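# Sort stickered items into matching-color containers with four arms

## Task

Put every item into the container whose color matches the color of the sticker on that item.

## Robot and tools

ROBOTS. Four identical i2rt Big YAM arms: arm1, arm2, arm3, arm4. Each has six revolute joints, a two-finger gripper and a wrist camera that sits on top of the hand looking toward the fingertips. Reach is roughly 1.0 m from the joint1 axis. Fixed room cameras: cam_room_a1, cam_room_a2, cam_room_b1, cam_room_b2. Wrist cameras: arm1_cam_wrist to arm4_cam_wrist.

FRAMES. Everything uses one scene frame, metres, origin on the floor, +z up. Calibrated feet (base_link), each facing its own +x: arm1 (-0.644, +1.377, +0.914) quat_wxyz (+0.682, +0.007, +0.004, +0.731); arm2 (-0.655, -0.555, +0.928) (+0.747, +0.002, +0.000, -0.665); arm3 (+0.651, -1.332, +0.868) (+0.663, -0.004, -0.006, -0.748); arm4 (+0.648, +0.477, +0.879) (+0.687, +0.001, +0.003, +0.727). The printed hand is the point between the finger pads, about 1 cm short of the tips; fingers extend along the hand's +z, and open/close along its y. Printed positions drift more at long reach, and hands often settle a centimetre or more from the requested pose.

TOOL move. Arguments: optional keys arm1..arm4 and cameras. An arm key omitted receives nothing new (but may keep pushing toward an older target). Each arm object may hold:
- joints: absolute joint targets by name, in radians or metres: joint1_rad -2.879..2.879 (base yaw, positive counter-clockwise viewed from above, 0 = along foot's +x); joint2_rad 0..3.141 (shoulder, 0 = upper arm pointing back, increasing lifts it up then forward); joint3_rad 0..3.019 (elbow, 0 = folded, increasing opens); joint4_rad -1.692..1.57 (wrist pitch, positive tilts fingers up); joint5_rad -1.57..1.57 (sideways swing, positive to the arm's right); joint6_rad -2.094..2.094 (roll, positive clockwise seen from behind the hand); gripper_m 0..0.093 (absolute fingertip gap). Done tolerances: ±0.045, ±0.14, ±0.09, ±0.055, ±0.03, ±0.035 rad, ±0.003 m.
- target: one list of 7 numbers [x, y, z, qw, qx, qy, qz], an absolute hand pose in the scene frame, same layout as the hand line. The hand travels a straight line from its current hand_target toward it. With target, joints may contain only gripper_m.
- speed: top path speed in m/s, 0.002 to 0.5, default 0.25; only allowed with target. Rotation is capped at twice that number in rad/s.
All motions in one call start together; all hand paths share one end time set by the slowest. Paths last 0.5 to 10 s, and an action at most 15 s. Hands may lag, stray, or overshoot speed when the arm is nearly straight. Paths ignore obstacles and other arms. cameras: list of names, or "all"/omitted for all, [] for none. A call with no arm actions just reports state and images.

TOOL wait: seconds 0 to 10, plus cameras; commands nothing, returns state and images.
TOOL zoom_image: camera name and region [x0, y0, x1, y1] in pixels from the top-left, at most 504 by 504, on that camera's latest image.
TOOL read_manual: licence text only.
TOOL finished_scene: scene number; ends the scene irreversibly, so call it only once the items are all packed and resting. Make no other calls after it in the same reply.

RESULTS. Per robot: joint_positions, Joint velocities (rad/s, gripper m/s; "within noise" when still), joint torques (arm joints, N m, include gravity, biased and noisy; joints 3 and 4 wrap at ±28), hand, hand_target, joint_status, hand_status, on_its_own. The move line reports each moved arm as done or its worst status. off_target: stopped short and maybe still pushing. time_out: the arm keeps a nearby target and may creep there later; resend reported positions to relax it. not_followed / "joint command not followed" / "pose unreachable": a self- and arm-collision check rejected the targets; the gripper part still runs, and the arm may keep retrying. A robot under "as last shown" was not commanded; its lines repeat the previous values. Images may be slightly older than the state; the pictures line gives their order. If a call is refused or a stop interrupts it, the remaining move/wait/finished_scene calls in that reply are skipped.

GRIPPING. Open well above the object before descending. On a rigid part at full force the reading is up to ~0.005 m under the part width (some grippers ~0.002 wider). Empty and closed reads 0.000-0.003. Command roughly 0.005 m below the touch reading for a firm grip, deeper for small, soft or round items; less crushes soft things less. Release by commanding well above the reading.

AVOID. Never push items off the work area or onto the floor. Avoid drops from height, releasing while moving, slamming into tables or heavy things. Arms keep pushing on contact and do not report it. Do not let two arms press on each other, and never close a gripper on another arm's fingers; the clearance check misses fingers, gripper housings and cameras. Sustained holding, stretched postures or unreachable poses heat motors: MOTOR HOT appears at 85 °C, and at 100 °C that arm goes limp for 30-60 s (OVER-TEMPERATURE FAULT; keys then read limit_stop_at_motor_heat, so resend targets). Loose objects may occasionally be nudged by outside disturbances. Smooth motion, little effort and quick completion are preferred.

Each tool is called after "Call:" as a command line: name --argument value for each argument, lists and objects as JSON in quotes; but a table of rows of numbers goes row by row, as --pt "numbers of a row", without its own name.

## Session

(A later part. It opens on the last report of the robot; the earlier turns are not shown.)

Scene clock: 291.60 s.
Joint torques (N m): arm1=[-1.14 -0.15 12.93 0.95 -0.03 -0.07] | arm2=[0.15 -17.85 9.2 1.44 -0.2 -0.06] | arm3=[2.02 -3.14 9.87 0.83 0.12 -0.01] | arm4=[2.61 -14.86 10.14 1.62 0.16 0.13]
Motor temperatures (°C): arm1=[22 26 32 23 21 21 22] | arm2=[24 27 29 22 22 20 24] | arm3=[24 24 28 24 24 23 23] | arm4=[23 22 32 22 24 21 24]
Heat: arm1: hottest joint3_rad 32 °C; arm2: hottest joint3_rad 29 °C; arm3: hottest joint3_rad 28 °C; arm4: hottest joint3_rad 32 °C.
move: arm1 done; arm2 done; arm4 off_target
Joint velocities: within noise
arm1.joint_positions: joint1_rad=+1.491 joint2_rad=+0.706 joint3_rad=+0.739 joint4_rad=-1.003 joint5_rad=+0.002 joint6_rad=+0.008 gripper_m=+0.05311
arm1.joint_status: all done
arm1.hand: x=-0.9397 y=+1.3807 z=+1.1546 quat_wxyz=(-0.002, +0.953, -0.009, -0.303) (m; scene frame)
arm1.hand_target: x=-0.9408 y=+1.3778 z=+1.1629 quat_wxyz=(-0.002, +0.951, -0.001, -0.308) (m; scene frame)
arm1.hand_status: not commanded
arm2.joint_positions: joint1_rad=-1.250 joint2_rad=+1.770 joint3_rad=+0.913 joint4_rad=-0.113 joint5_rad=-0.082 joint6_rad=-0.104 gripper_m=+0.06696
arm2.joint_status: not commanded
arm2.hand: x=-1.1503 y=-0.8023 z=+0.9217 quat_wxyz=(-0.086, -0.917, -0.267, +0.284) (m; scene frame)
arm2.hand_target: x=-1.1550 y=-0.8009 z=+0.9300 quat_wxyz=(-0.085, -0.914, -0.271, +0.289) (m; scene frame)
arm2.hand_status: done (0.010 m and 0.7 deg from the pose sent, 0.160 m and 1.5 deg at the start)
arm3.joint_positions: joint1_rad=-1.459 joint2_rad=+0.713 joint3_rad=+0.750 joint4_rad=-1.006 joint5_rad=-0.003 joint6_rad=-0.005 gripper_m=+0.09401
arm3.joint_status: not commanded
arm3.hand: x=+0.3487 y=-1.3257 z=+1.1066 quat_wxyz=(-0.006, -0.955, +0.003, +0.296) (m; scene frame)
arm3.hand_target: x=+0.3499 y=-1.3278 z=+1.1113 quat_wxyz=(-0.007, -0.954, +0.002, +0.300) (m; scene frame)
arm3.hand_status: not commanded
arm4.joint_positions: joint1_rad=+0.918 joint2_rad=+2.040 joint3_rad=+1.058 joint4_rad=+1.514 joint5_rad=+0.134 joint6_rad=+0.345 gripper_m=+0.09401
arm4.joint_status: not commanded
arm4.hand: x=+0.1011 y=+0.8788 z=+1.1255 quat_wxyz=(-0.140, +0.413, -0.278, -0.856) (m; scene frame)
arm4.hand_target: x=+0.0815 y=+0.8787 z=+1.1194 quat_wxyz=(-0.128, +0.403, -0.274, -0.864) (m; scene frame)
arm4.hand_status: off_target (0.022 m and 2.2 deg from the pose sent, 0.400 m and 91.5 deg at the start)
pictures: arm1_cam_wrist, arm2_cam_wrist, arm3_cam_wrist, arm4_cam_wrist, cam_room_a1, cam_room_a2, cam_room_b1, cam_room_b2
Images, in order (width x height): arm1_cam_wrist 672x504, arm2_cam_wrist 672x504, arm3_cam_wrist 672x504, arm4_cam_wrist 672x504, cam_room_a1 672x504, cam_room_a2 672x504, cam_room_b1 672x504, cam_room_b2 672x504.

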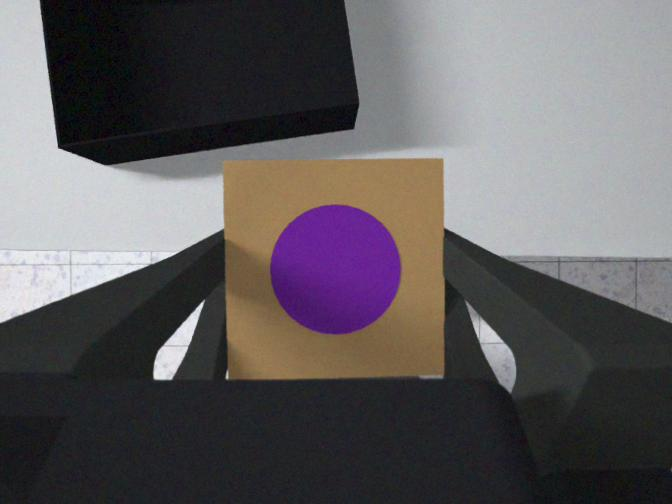

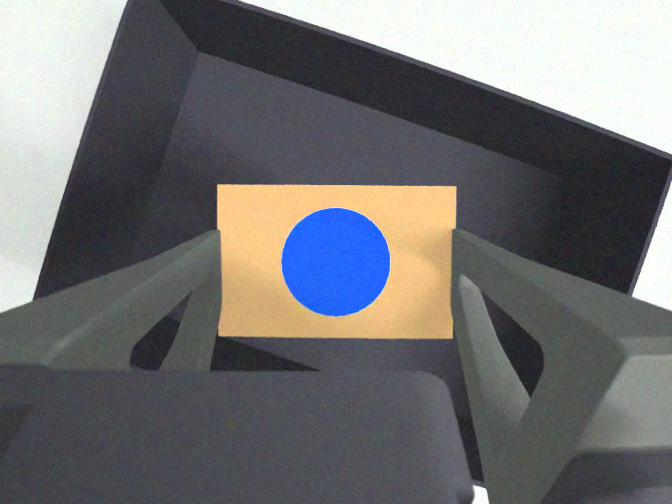

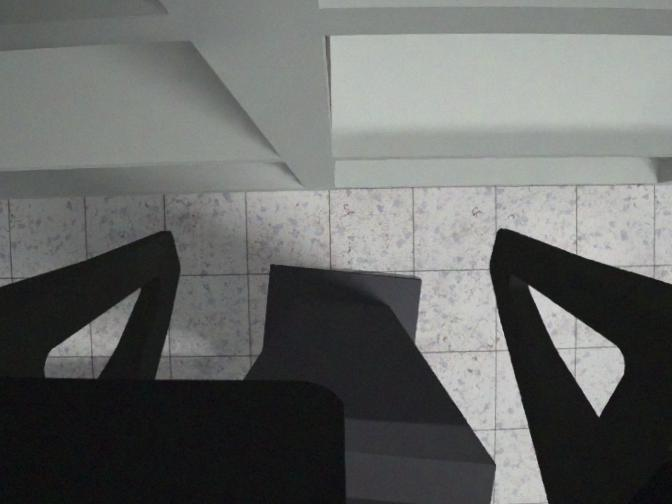

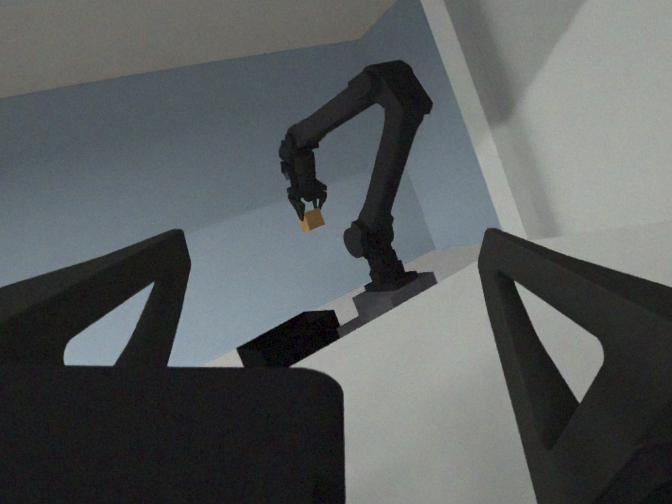

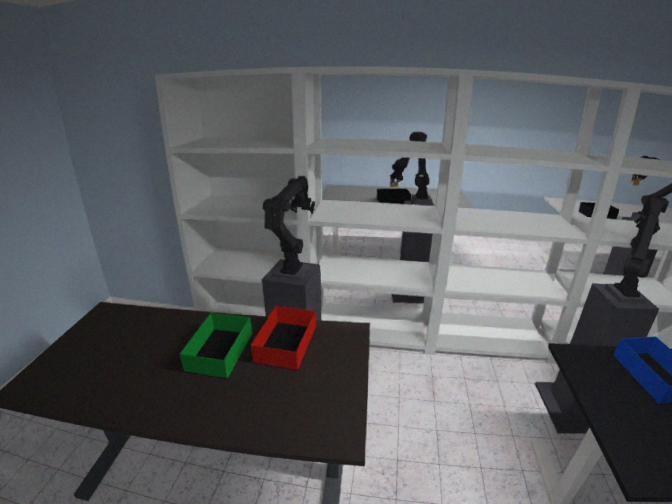

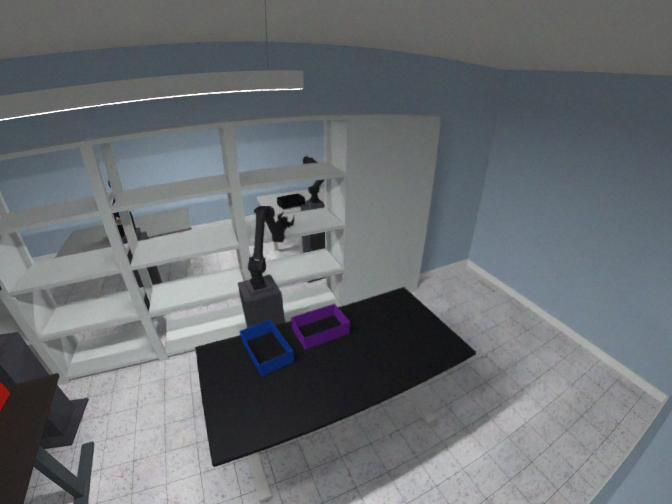

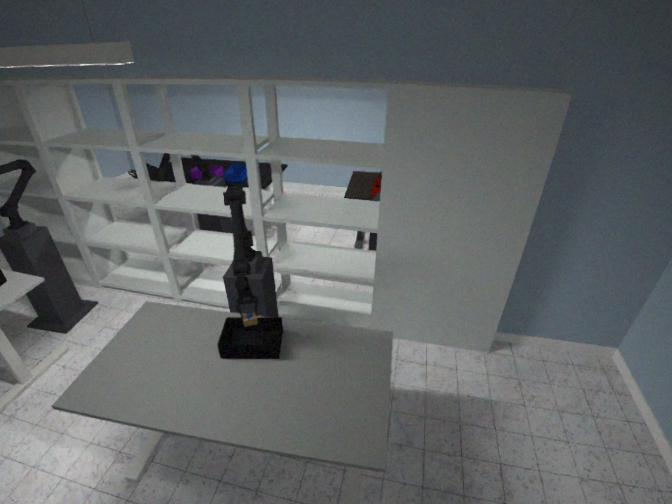

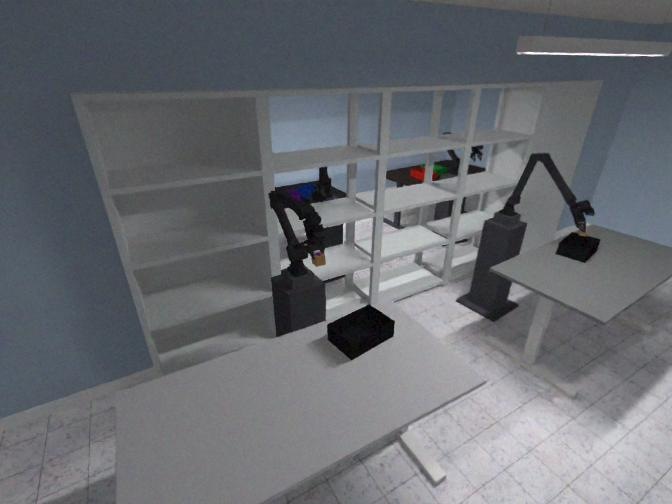

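Call:
move --arm4 '{"target": [0.2, 0.8, 1.1, 0.1738, -0.7807, 0.2482, 0.5466], "speed": 0.3}' --arm2 '{"joints": {"joint1_rad": -0.5, "joint2_rad": 0.704, "joint3_rad": 0.756, "joint4_rad": -1.012, "joint5_rad": 0, "joint6_rad": 0}}' --cameras '["arm4_cam_wrist","cam_room_a2","arm2_cam_wrist"]'

Call:
move --arm4 '{"target": [0.06, 0.89, 1.08, 0.1738, -0.7807, 0.2482, 0.5466], "speed": 0.3}' --cameras '["arm4_cam_wrist","cam_room_a2","cam_room_b2"]'

Scene clock: 301.23 s.
Joint torques (N m): arm1=[-0.5 -0.21 13.08 1.24 -0.03 -0.04] | arm2=[1.03 -3.37 11.86 1.5 0.08 0.2] | arm3=[1.96 -3.19 9.87 0.83 0.13 0] | arm4=[0.26 -11.58 8.88 1.05 0.21 -0.1]
Motor temperatures (°C): arm1=[22 26 34 23 21 21 22] | arm2=[24 27 29 22 22 20 24] | arm3=[24 24 28 24 24 23 23] | arm4=[23 22 31 22 24 21 24]
Heat: arm1: hottest joint3_rad 34 °C; arm2: hottest joint3_rad 29 °C; arm3: hottest joint3_rad 28 °C; arm4: hottest joint3_rad 31 °C.
move: arm2 done; arm4 done
Joint velocities: within noise
arm1, arm3: as last shown
arm2.joint_positions: joint1_rad=-0.504 joint2_rad=+0.706 joint3_rad=+0.759 joint4_rad=-1.000 joint5_rad=-0.002 joint6_rad=-0.014 gripper_m=+0.06697
arm2.joint_status: all done
arm2.hand: x=-0.7705 y=-0.8375 z=+1.1740 quat_wxyz=(-0.169, -0.787, -0.537, +0.254) (m; scene frame)
arm2.hand_target: x=-0.7683 y=-0.8349 z=+1.1711 quat_wxyz=(-0.167, -0.791, -0.534, +0.247) (m; scene frame)
arm2.hand_status: not commanded
arm4.joint_positions: joint1_rad=+0.899 joint2_rad=+1.342 joint3_rad=+0.748 joint4_rad=+0.241 joint5_rad=-0.008 joint6_rad=+0.007 gripper_m=+0.09401
arm4.joint_status: not commanded
arm4.hand: x=+0.1979 y=+0.7956 z=+1.0958 quat_wxyz=(-0.166, +0.780, -0.250, -0.549) (m; scene frame)
arm4.hand_target: x=+0.2001 y=+0.8000 z=+1.0998 quat_wxyz=(-0.174, +0.781, -0.248, -0.546) (m; scene frame)
arm4.hand_status: done (0.006 m and 0.9 deg from the pose sent, 0.129 m and 55.9 deg at the start)
pictures: arm2_cam_wrist, arm4_cam_wrist, cam_room_a2
Images, in order (width x height): arm2_cam_wrist 672x504, arm4_cam_wrist 672x504, cam_room_a2 672x504.

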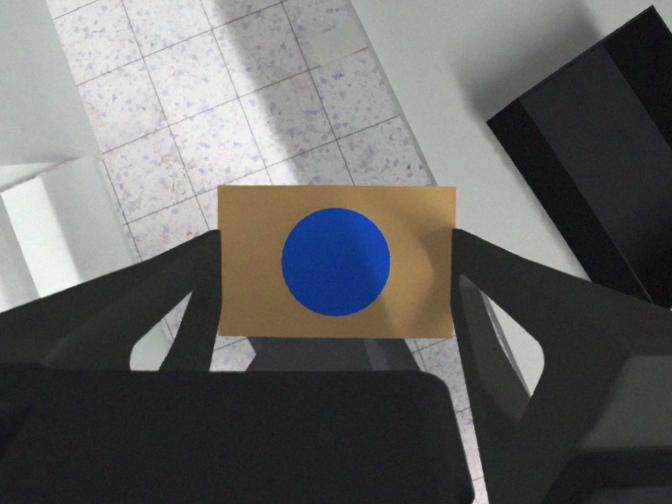

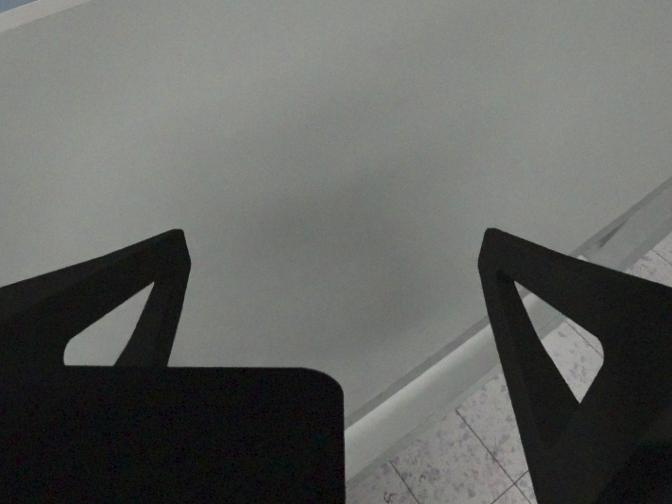

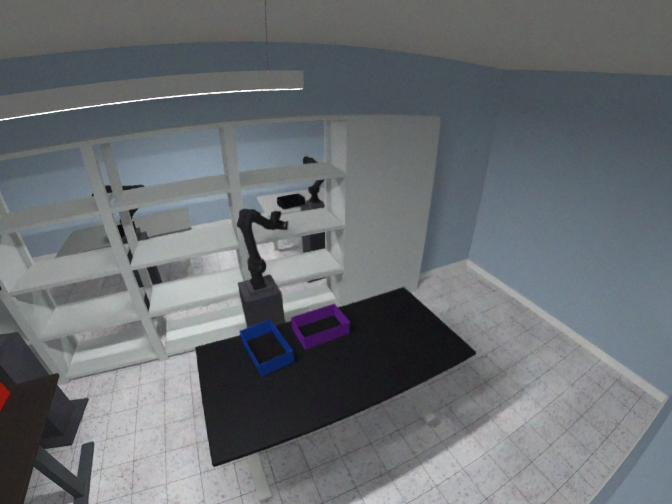

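Scene clock: 302.43 s.
Joint torques (N m): arm1=[-0.73 0.62 12.81 1.02 -0.04 -0.06] | arm2=[1.14 -3.55 11.88 1.47 0.06 0.21] | arm3=[1.85 -3.19 9.91 0.84 0.11 -0.01] | arm4=[1.38 -17.14 11.44 1.01 0.18 -0.02]
Motor temperatures (°C): arm1=[22 26 34 23 21 21 22] | arm2=[24 27 30 22 22 20 24] | arm3=[24 24 28 24 24 23 23] | arm4=[23 22 31 22 24 21 24]
Heat: arm1: hottest joint3_rad 34 °C; arm2: hottest joint3_rad 30 °C; arm3: hottest joint3_rad 28 °C; arm4: hottest joint3_rad 31 °C.
move: arm4 off_target
Joint velocities: within noise
arm1, arm2, arm3: as last shown
arm4.joint_positions: joint1_rad=+0.899 joint2_rad=+1.746 joint3_rad=+1.158 joint4_rad=+0.225 joint5_rad=+0.006 joint6_rad=+0.007 gripper_m=+0.09401
arm4.joint_status: not commanded
arm4.hand: x=+0.0744 y=+0.8859 z=+1.0720 quat_wxyz=(-0.171, +0.782, -0.255, -0.542) (m; scene frame)
arm4.hand_target: x=+0.0607 y=+0.8895 z=+1.0803 quat_wxyz=(-0.174, +0.780, -0.248, -0.547) (m; scene frame)
arm4.hand_status: off_target (0.017 m and 1.0 deg from the pose sent, 0.168 m and 0.9 deg at the start)
pictures: arm4_cam_wrist, cam_room_a2, cam_room_b2
Images, in order (width x height): arm4_cam_wrist 672x504, cam_room_a2 672x504, cam_room_b2 672x504.

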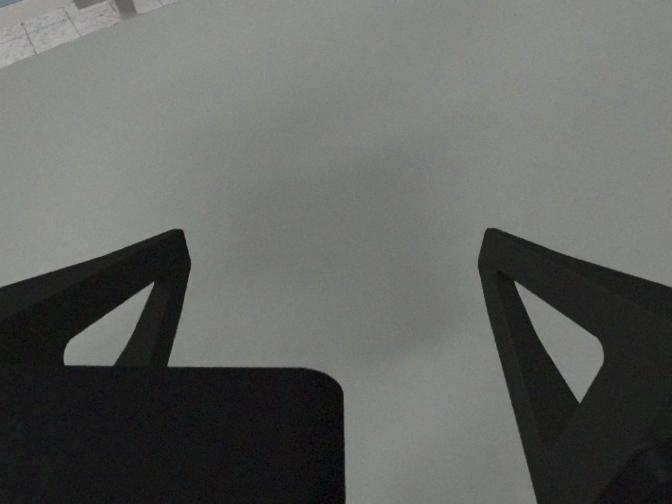

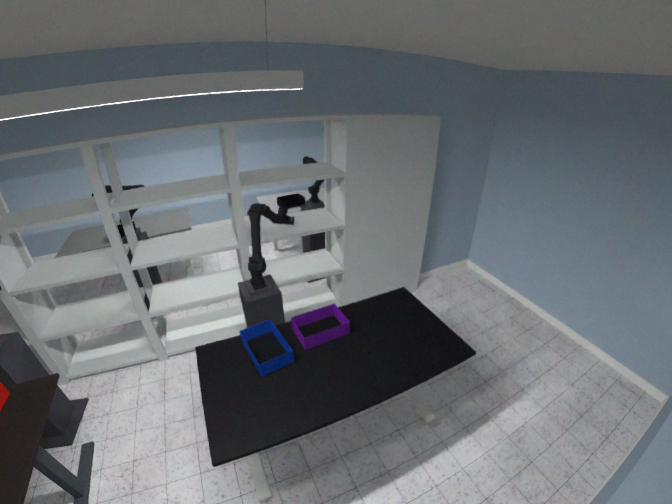

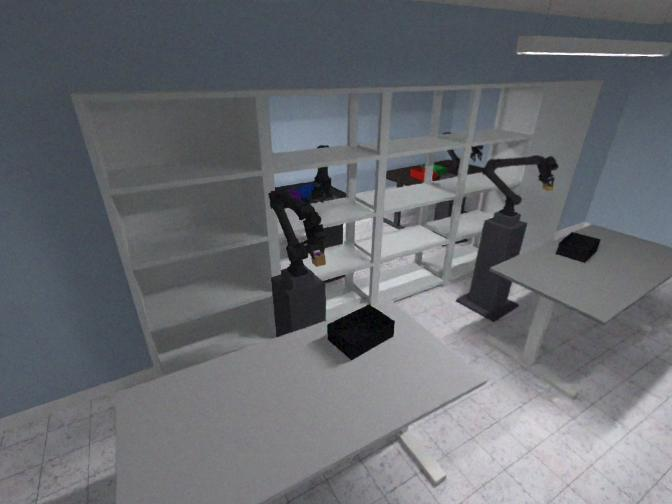

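Call:
move --arm4 '{"target": [0.075, 0.885, 1.02, 0.1738, -0.7807, 0.2482, 0.5466], "speed": 0.06}' --cameras '["arm4_cam_wrist"]'

Call:
move --arm4 '{"target": [0.075, 0.885, 0.985, 0.1738, -0.7807, 0.2482, 0.5466], "speed": 0.05}' --cameras '["arm4_cam_wrist"]'

Scene clock: 307.67 s.
Joint torques (N m): arm1=[-1.26 0.5 12.86 1.05 -0.03 -0.04] | arm2=[1.08 -3.37 11.88 1.47 0.07 0.21] | arm3=[1.9 -3.19 9.88 0.83 0.12 -0.01] | arm4=[0.73 -16.44 7.53 2.14 -0.05 -0.06]
Motor temperatures (°C): arm1=[22 26 34 23 21 21 22] | arm2=[24 27 30 22 22 20 24] | arm3=[24 24 28 24 24 23 23] | arm4=[23 22 32 22 24 21 24]
Heat: arm1: hottest joint3_rad 34 °C; arm2: hottest joint3_rad 30 °C; arm3: hottest joint3_rad 28 °C; arm4: hottest joint3_rad 32 °C.
move: arm4 off_target
Joint velocities: within noise
arm1, arm2, arm3: as last shown
arm1.joint_positions: joint1_rad=+1.491 joint2_rad=+0.706 joint3_rad=+0.739 joint4_rad=-1.003 joint5_rad=+0.002 joint6_rad=+0.007 gripper_m=+0.05311
arm2.hand_target: x=-0.7683 y=-0.8349 z=+1.1711 quat_wxyz=(-0.167, -0.791, -0.534, +0.248) (m; scene frame)
arm4.joint_positions: joint1_rad=+0.899 joint2_rad=+1.803 joint3_rad=+1.106 joint4_rad=+0.357 joint5_rad=+0.004 joint6_rad=+0.007 gripper_m=+0.09401
arm4.joint_status: not commanded
arm4.hand: x=+0.0762 y=+0.8840 z=+1.0356 quat_wxyz=(-0.173, +0.776, -0.252, -0.551) (m; scene frame)
arm4.hand_target: x=+0.0754 y=+0.8847 z=+1.0201 quat_wxyz=(-0.174, +0.781, -0.248, -0.546) (m; scene frame)
arm4.hand_status: off_target (0.016 m and 0.9 deg from the pose sent, 0.052 m and 1.0 deg at the start)
pictures: arm4_cam_wrist
Images, in order (width x height): arm4_cam_wrist 672x504.

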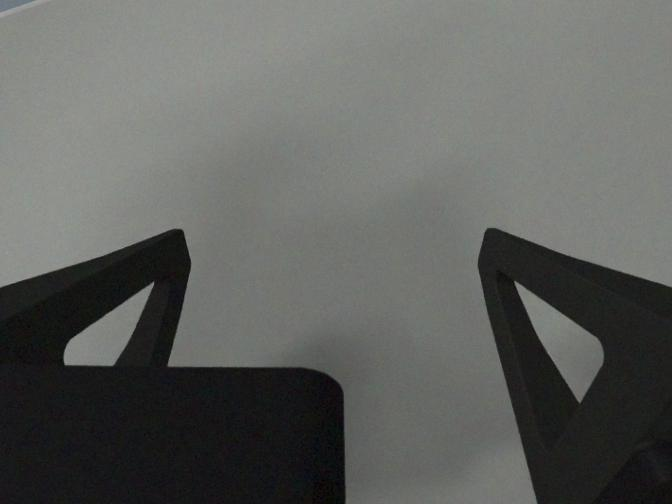

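Scene clock: 308.87 s.
Joint torques (N m): arm1=[-1.14 0.26 13 0.9 -0.05 -0.05] | arm2=[1.14 -3.49 11.9 1.47 0.07 0.2] | arm3=[1.85 -3.25 9.89 0.83 0.11 0.01] | arm4=[0.62 -15.5 6.76 1.95 -0.08 -0.02]
Motor temperatures (°C): arm1=[22 26 34 23 21 21 23] | arm2=[24 27 31 22 22 20 24] | arm3=[24 24 28 24 24 23 23] | arm4=[23 22 32 22 24 21 24]
Heat: arm1: hottest joint3_rad 34 °C; arm2: hottest joint3_rad 31 °C; arm3: hottest joint3_rad 28 °C; arm4: hottest joint3_rad 32 °C.
move: arm4 off_target
Joint velocities: within noise
arm1, arm2, arm3: as last shown
arm4.joint_positions: joint1_rad=+0.899 joint2_rad=+1.854 joint3_rad=+1.091 joint4_rad=+0.446 joint5_rad=+0.005 joint6_rad=+0.002 gripper_m=+0.09401
arm4.joint_status: not commanded
arm4.hand: x=+0.0739 y=+0.8855 z=+1.0143 quat_wxyz=(-0.177, +0.770, -0.249, -0.560) (m; scene frame)
arm4.hand_target: x=+0.0760 y=+0.8844 z=+0.9855 quat_wxyz=(-0.174, +0.781, -0.248, -0.546) (m; scene frame)
arm4.hand_status: off_target (0.029 m and 2.0 deg from the pose sent, 0.051 m and 0.9 deg at the start)
pictures: arm4_cam_wrist
Images, in order (width x height): arm4_cam_wrist 672x504.

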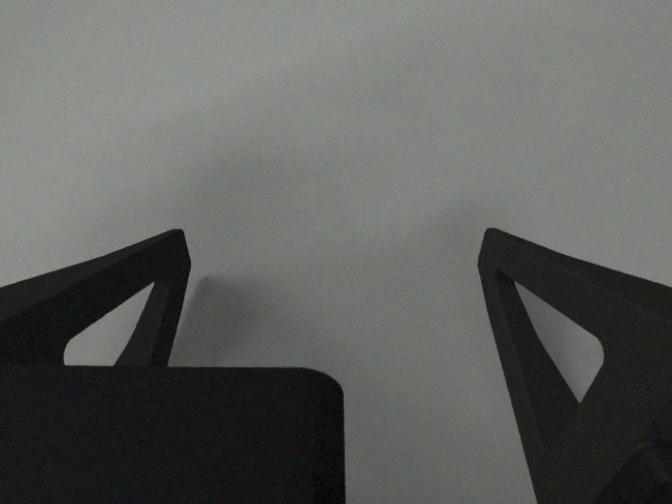

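Call:
move --arm4 '{"target": [0.075, 0.885, 0.955, 0.1738, -0.7807, 0.2482, 0.5466], "speed": 0.05}' --cameras '["arm4_cam_wrist"]'

Scene clock: 314.57 s.
Joint torques (N m): arm1=[-0.38 0.26 12.9 0.92 0.03 -0.01] | arm2=[1.03 -3.43 11.9 1.44 0.07 0.2] | arm3=[2.02 -3.19 9.88 0.77 0.11 0] | arm4=[0.62 -12.69 5.83 1.43 -0.04 0.07]
Motor temperatures (°C): arm1=[22 26 35 23 21 21 23] | arm2=[24 27 31 22 22 20 24] | arm3=[24 24 28 24 24 23 23] | arm4=[23 22 31 22 24 21 24]
Heat: arm1: hottest joint3_rad 35 °C; arm2: hottest joint3_rad 31 °C; arm3: hottest joint3_rad 28 °C; arm4: hottest joint3_rad 31 °C.
move: arm4 off_target
Joint velocities: within noise
arm1, arm2, arm3: as last shown
arm4.joint_positions: joint1_rad=+0.899 joint2_rad=+1.875 joint3_rad=+1.083 joint4_rad=+0.534 joint5_rad=+0.004 joint6_rad=-0.010 gripper_m=+0.09401
arm4.joint_status: not commanded
arm4.hand: x=+0.0710 y=+0.8875 z=+1.0164 quat_wxyz=(-0.187, +0.755, -0.239, -0.581) (m; scene frame)
arm4.hand_target: x=+0.0784 y=+0.8826 z=+0.9573 quat_wxyz=(-0.174, +0.781, -0.248, -0.547) (m; scene frame)
arm4.hand_status: off_target (0.062 m and 5.3 deg from the pose sent, 0.059 m and 2.0 deg at the start)
pictures: arm4_cam_wrist
Images, in order (width x height): arm4_cam_wrist 672x504.

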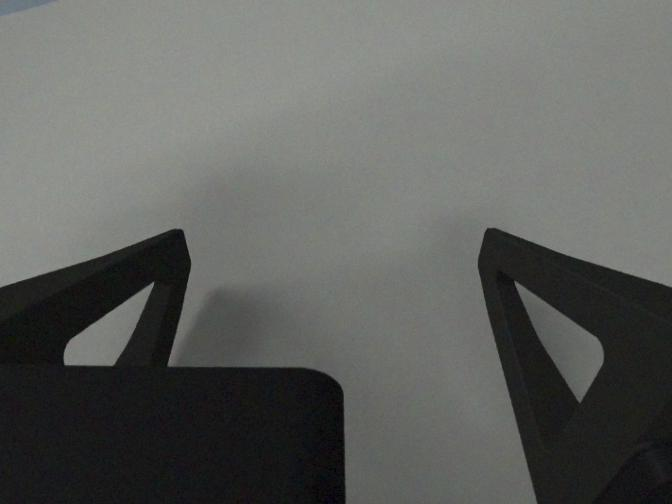

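Call:
move --arm4 '{"target": [0.22, 0.78, 1.1, 0.1738, -0.7807, 0.2482, 0.5466], "speed": 0.3}' --arm1 '{"joints": {"joint1_rad": -2.367, "joint2_rad": 0.55, "joint3_rad": 0.756, "joint4_rad": -1.166, "joint5_rad": 0, "joint6_rad": 0}}' --arm2 '{"joints": {"joint1_rad": 2.24, "joint2_rad": 0.55, "joint3_rad": 0.756, "joint4_rad": -1.166, "joint5_rad": 0, "joint6_rad": 0}}'

Scene clock: 329.17 s.
Joint torques (N m): arm1=[-2.32 2.14 12.9 0.94 -0.04 -0.03] | arm2=[1.08 -0.38 11.69 1.42 0.1 0.19] | arm3=[2.02 -3.19 9.87 0.8 0.11 0] | arm4=[0.79 -8.18 8.23 1.03 0.17 0.11]
Motor temperatures (°C): arm1=[22 25 36 23 21 21 23] | arm2=[24 26 32 22 22 20 25] | arm3=[24 24 28 24 24 23 23] | arm4=[23 23 31 22 24 21 24]
Heat: arm1: hottest joint3_rad 36 °C; arm2: hottest joint3_rad 32 °C; arm3: hottest joint3_rad 28 °C; arm4: hottest joint3_rad 31 °C.
move: arm1 done; arm2 done; arm4 off_target
Joint velocities: within noise
arm1.joint_positions: joint1_rad=-2.361 joint2_rad=+0.545 joint3_rad=+0.739 joint4_rad=-1.156 joint5_rad=+0.002 joint6_rad=+0.005 gripper_m=+0.05312
arm1.joint_status: all done
arm1.hand: x=-0.4527 y=+1.2111 z=+1.1658 quat_wxyz=(-0.273, -0.339, -0.894, +0.107) (m; scene frame)
arm1.hand_target: x=-0.4529 y=+1.2097 z=+1.1720 quat_wxyz=(-0.274, -0.339, -0.894, +0.108) (m; scene frame)
arm1.hand_status: not commanded
arm2.joint_positions: joint1_rad=+2.235 joint2_rad=+0.544 joint3_rad=+0.759 joint4_rad=-1.152 joint5_rad=-0.003 joint6_rad=-0.012 gripper_m=+0.06700
arm2.joint_status: all done
arm2.hand: x=-0.4761 y=-0.3780 z=+1.1956 quat_wxyz=(-0.290, +0.367, -0.876, -0.119) (m; scene frame)
arm2.hand_target: x=-0.4782 y=-0.3791 z=+1.1904 quat_wxyz=(-0.279, +0.365, -0.881, -0.116) (m; scene frame)
arm2.hand_status: not commanded
arm3: as last shown
arm4.joint_positions: joint1_rad=+0.899 joint2_rad=+1.240 joint3_rad=+0.691 joint4_rad=+0.231 joint5_rad=+0.004 joint6_rad=-0.011 gripper_m=+0.09401
arm4.joint_status: not commanded
arm4.hand: x=+0.2213 y=+0.7820 z=+1.1142 quat_wxyz=(-0.180, +0.772, -0.244, -0.559) (m; scene frame)
arm4.hand_target: x=+0.2203 y=+0.7799 z=+1.1002 quat_wxyz=(-0.174, +0.781, -0.248, -0.547) (m; scene frame)
arm4.hand_status: off_target (0.014 m and 2.0 deg from the pose sent, 0.202 m and 5.3 deg at the start)
pictures: arm1_cam_wrist, arm2_cam_wrist, arm3_cam_wrist, arm4_cam_wrist, cam_room_a1, cam_room_a2, cam_room_b1, cam_room_b2
Images, in order (width x height): arm1_cam_wrist 672x504, arm2_cam_wrist 672x504, arm3_cam_wrist 672x504, arm4_cam_wrist 672x504, cam_room_a1 672x504, cam_room_a2 672x504, cam_room_b1 672x504, cam_room_b2 672x504.

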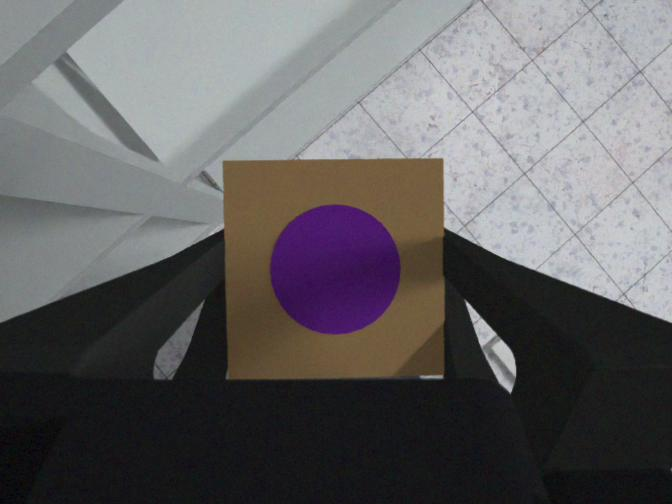

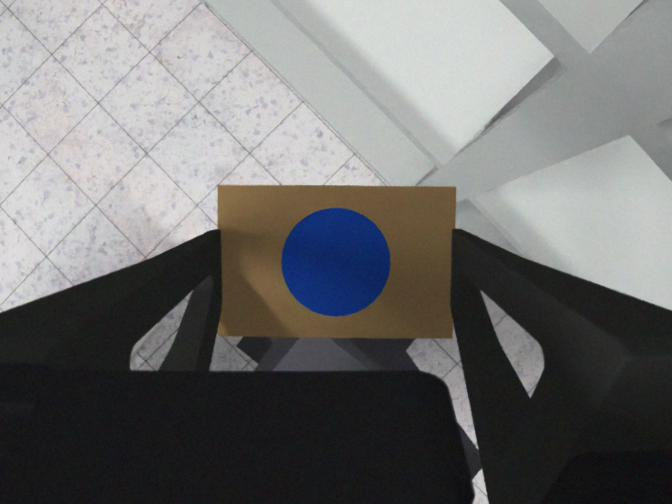

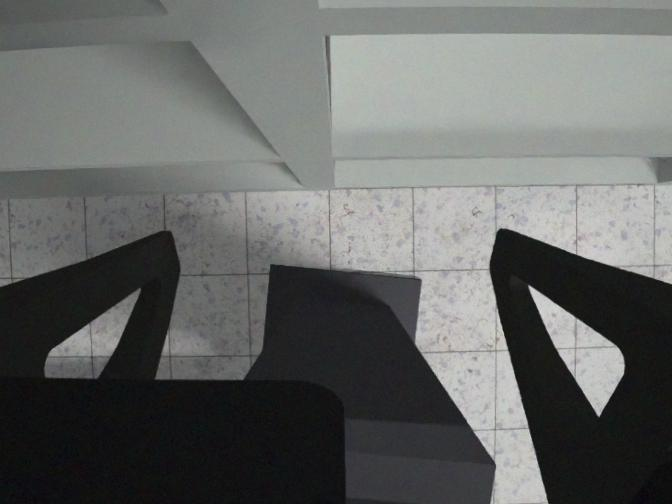

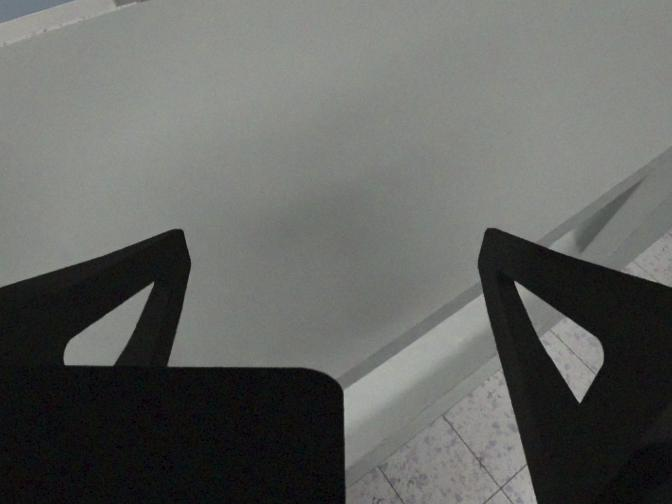

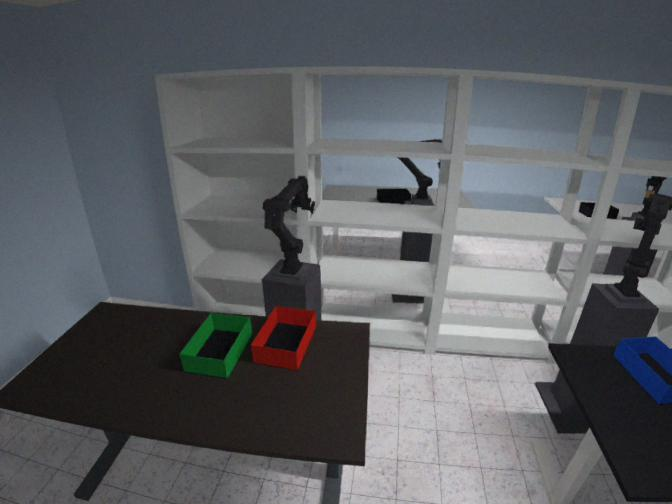

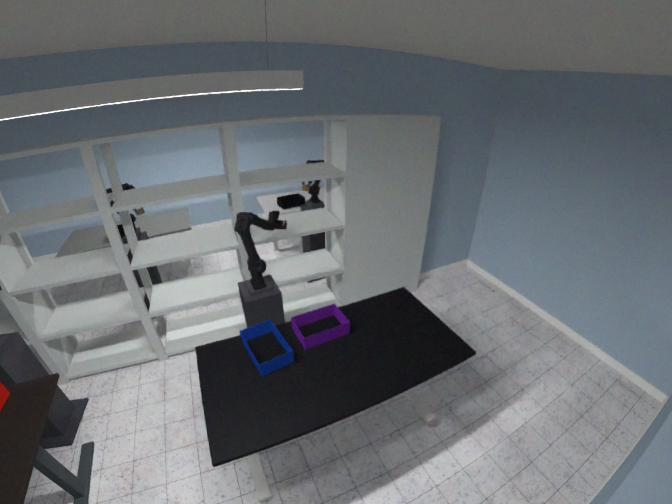

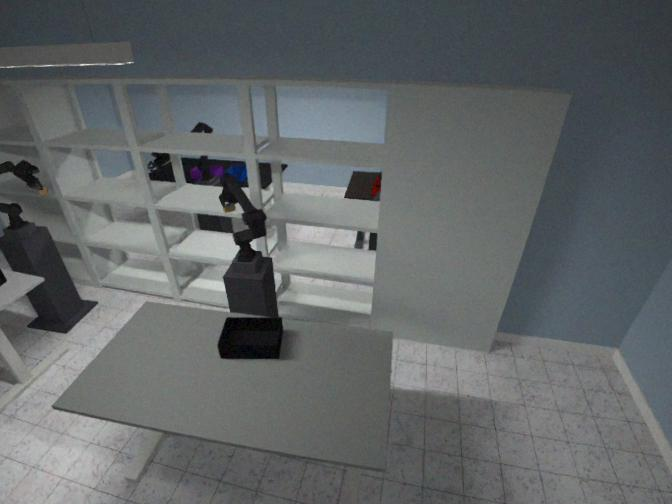

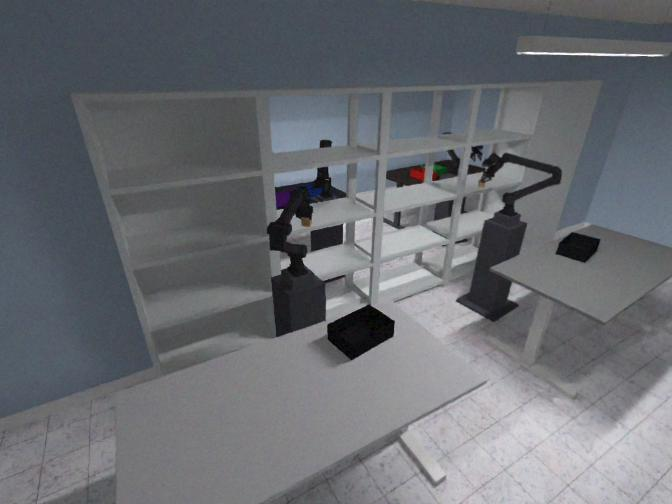

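Call:
move --arm1 '{"target": [-0.14, 0.93, 1.1, 0.2687, 0.3401, 0.8954, -0.1021], "speed": 0.3}' --arm2 '{"target": [-0.14, -0.06, 1.1, 0.275, -0.3569, 0.8859, 0.1108], "speed": 0.3}'

Scene clock: 341.20 s.
Joint torques (N m): arm1=[-2.49 -14.97 16.77 1.03 -0.07 -0.04] | arm2=[-0.09 -19.96 16.87 1.33 0.13 0.18] | arm3=[2.02 -3.31 9.87 0.83 0.12 0] | arm4=[1.2 -8.18 8.16 0.99 0.2 0.1]
Motor temperatures (°C): arm1=[22 25 36 23 21 21 23] | arm2=[24 26 33 22 22 20 25] | arm3=[24 24 29 24 24 23 23] | arm4=[23 23 31 22 24 21 24]
Heat: arm1: hottest joint3_rad 36 °C; arm2: hottest joint3_rad 33 °C; arm3: hottest joint3_rad 29 °C; arm4: hottest joint3_rad 31 °C.
move: arm1 off_target; arm2 off_target
Joint velocities: within noise
arm1.joint_positions: joint1_rad=-2.361 joint2_rad=+1.760 joint3_rad=+1.454 joint4_rad=-0.730 joint5_rad=-0.007 joint6_rad=+0.005 gripper_m=+0.05312
arm1.joint_status: not commanded
arm1.hand: x=-0.1525 y=+0.9480 z=+1.0664 quat_wxyz=(-0.241, -0.341, -0.904, +0.091) (m; scene frame)
arm1.hand_target: x=-0.1417 y=+0.9314 z=+1.1004 quat_wxyz=(-0.269, -0.340, -0.895, +0.102) (m; scene frame)
arm1.hand_status: off_target (0.040 m and 3.6 deg from the pose sent, 0.426 m and 0.8 deg at the start)
arm2.joint_positions: joint1_rad=+2.230 joint2_rad=+1.867 joint3_rad=+1.571 joint4_rad=-0.707 joint5_rad=-0.002 joint6_rad=-0.012 gripper_m=+0.06700
arm2.joint_status: not commanded
arm2.hand: x=-0.1587 y=-0.0681 z=+1.0831 quat_wxyz=(-0.261, +0.369, -0.886, -0.107) (m; scene frame)
arm2.hand_target: x=-0.1410 y=-0.0612 z=+1.1000 quat_wxyz=(-0.275, +0.357, -0.886, -0.111) (m; scene frame)
arm2.hand_status: off_target (0.026 m and 2.1 deg from the pose sent, 0.472 m and 2.6 deg at the start)
arm3, arm4: as last shown
pictures: arm1_cam_wrist, arm2_cam_wrist, arm3_cam_wrist, arm4_cam_wrist, cam_room_a1, cam_room_a2, cam_room_b1, cam_room_b2
Images, in order (width x height): arm1_cam_wrist 672x504, arm2_cam_wrist 672x504, arm3_cam_wrist 672x504, arm4_cam_wrist 672x504, cam_room_a1 672x504, cam_room_a2 672x504, cam_room_b1 672x504, cam_room_b2 672x504.

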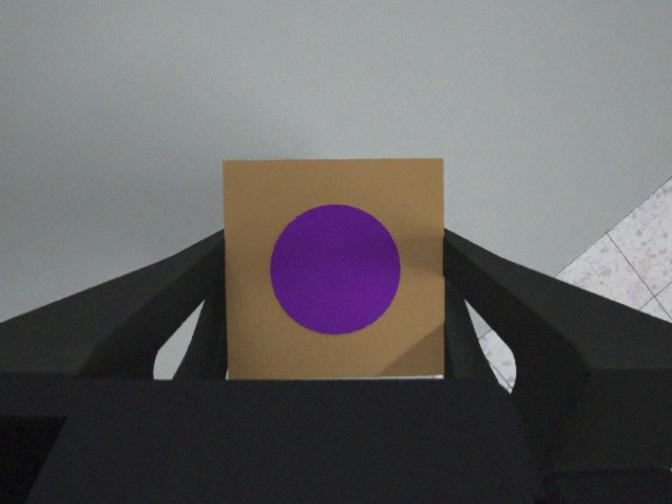

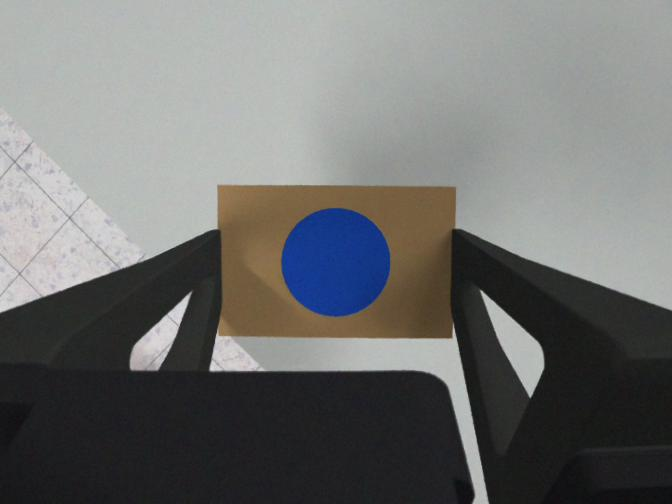

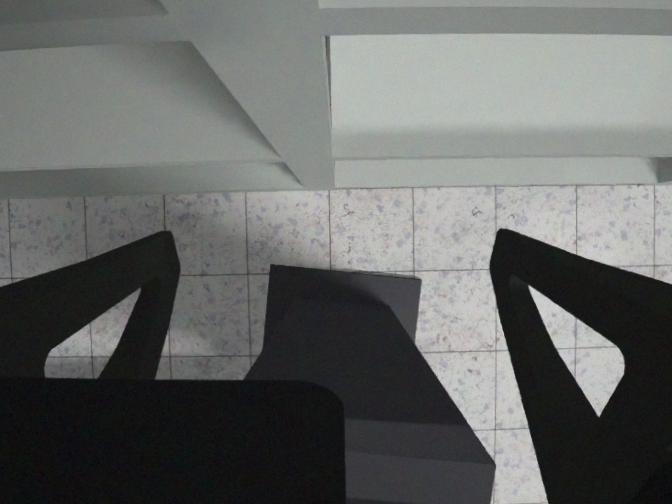

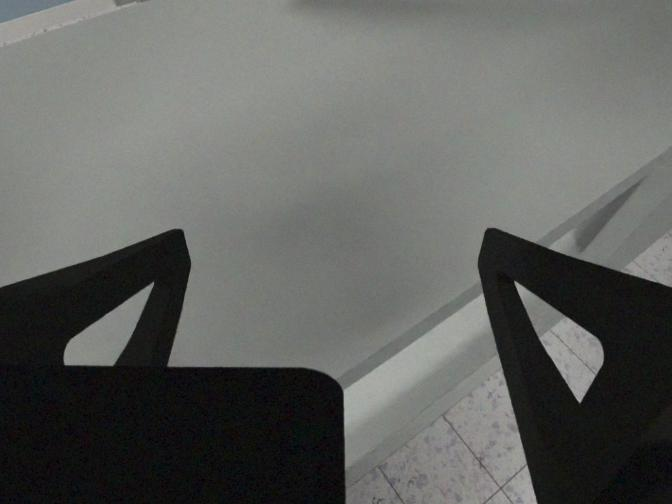

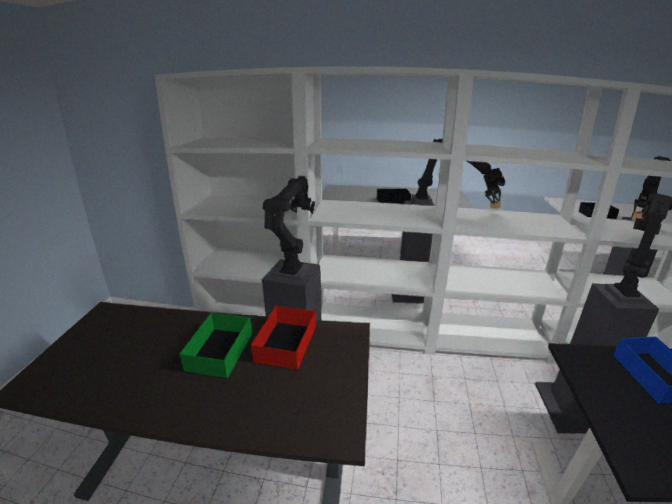

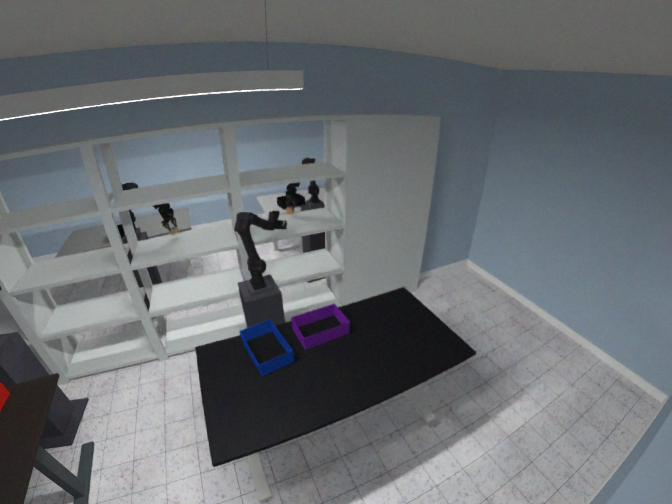

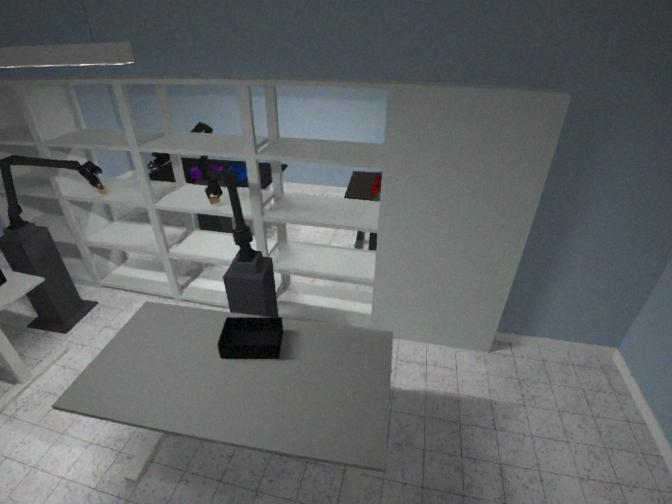

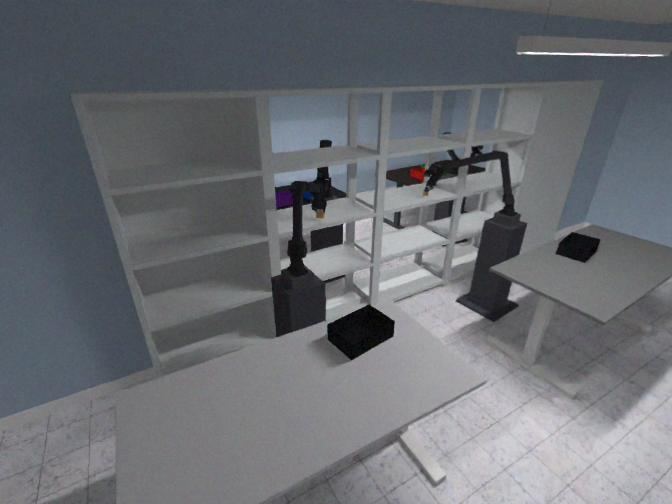

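Call:
move --arm1 '{"target": [-0.135, 0.922, 1.06, 0.2687, 0.3401, 0.8954, -0.1021], "speed": 0.12}' --arm2 '{"target": [-0.135, -0.06, 1.055, 0.275, -0.3569, 0.8859, 0.1108], "speed": 0.12}' --cameras '["arm1_cam_wrist","arm2_cam_wrist","cam_room_a2"]'

Scene clock: 346.80 s.
Joint torques (N m): arm1=[-2.43 -14.8 13.83 2.04 -0.05 0] | arm2=[-0.03 -19.78 12.46 2.73 -0.01 0.14] | arm3=[1.9 -3.14 9.88 0.83 0.11 -0.01] | arm4=[1.08 -8.47 8.28 1.01 0.17 0.09]
Motor temperatures (°C): arm1=[22 25 36 23 21 21 23] | arm2=[24 26 34 22 22 20 25] | arm3=[24 24 29 24 24 23 23] | arm4=[23 23 32 22 24 21 24]
Heat: arm1: hottest joint3_rad 36 °C; arm2: hottest joint3_rad 34 °C; arm3: hottest joint3_rad 29 °C; arm4: hottest joint3_rad 32 °C.
move: arm1 off_target; arm2 off_target
Joint velocities: within noise
arm1.joint_positions: joint1_rad=-2.363 joint2_rad=+1.810 joint3_rad=+1.454 joint4_rad=-0.672 joint5_rad=-0.010 joint6_rad=+0.005 gripper_m=+0.05312
arm1.joint_status: not commanded
arm1.hand: x=-0.1433 y=+0.9388 z=+1.0415 quat_wxyz=(-0.245, -0.342, -0.903, +0.091) (m; scene frame)
arm1.hand_target: x=-0.1359 y=+0.9227 z=+1.0603 quat_wxyz=(-0.269, -0.340, -0.895, +0.102) (m; scene frame)
arm1.hand_status: off_target (0.026 m and 3.1 deg from the pose sent, 0.032 m and 3.5 deg at the start)
arm2.joint_positions: joint1_rad=+2.224 joint2_rad=+1.904 joint3_rad=+1.571 joint4_rad=-0.641 joint5_rad=-0.002 joint6_rad=-0.012 gripper_m=+0.06700
arm2.joint_status: not commanded
arm2.hand: x=-0.1456 y=-0.0614 z=+1.0663 quat_wxyz=(-0.274, +0.364, -0.883, -0.111) (m; scene frame)
arm2.hand_target: x=-0.1355 y=-0.0605 z=+1.0550 quat_wxyz=(-0.275, +0.357, -0.886, -0.111) (m; scene frame)
arm2.hand_status: off_target (0.016 m and 0.9 deg from the pose sent, 0.038 m and 2.1 deg at the start)
arm3.joint_positions: joint1_rad=-1.459 joint2_rad=+0.713 joint3_rad=+0.750 joint4_rad=-1.006 joint5_rad=-0.003 joint6_rad=-0.005 gripper_m=+0.09401
arm3.joint_status: not commanded
arm3.hand: x=+0.3487 y=-1.3257 z=+1.1066 quat_wxyz=(-0.006, -0.955, +0.003, +0.296) (m; scene frame)
arm3.hand_target: x=+0.3499 y=-1.3278 z=+1.1113 quat_wxyz=(-0.007, -0.954, +0.002, +0.300) (m; scene frame)
arm3.hand_status: not commanded
arm4: as last shown
pictures: arm1_cam_wrist, arm2_cam_wrist, cam_room_a2
Images, in order (width x height): arm1_cam_wrist 672x504, arm2_cam_wrist 672x504, cam_room_a2 672x504.

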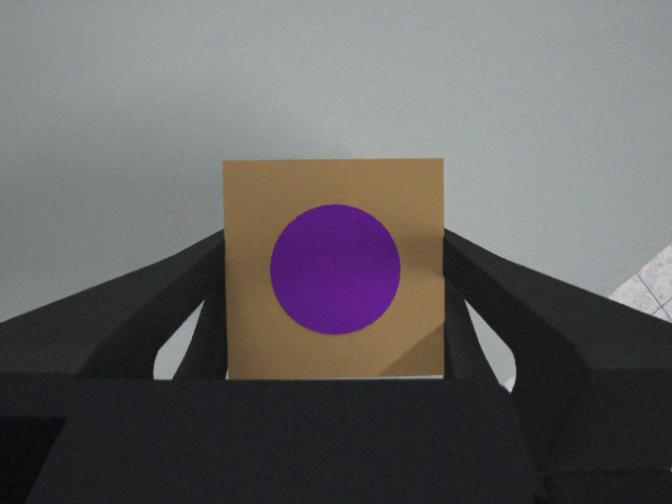

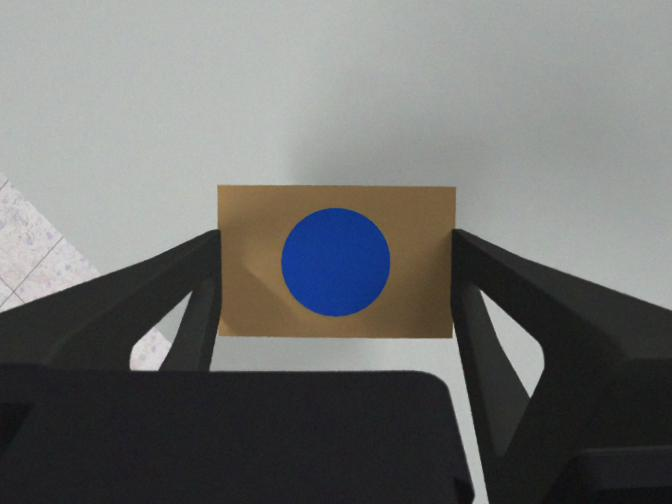

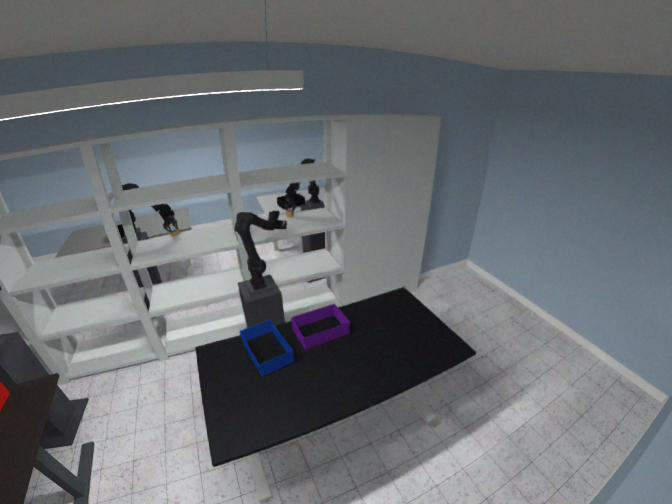

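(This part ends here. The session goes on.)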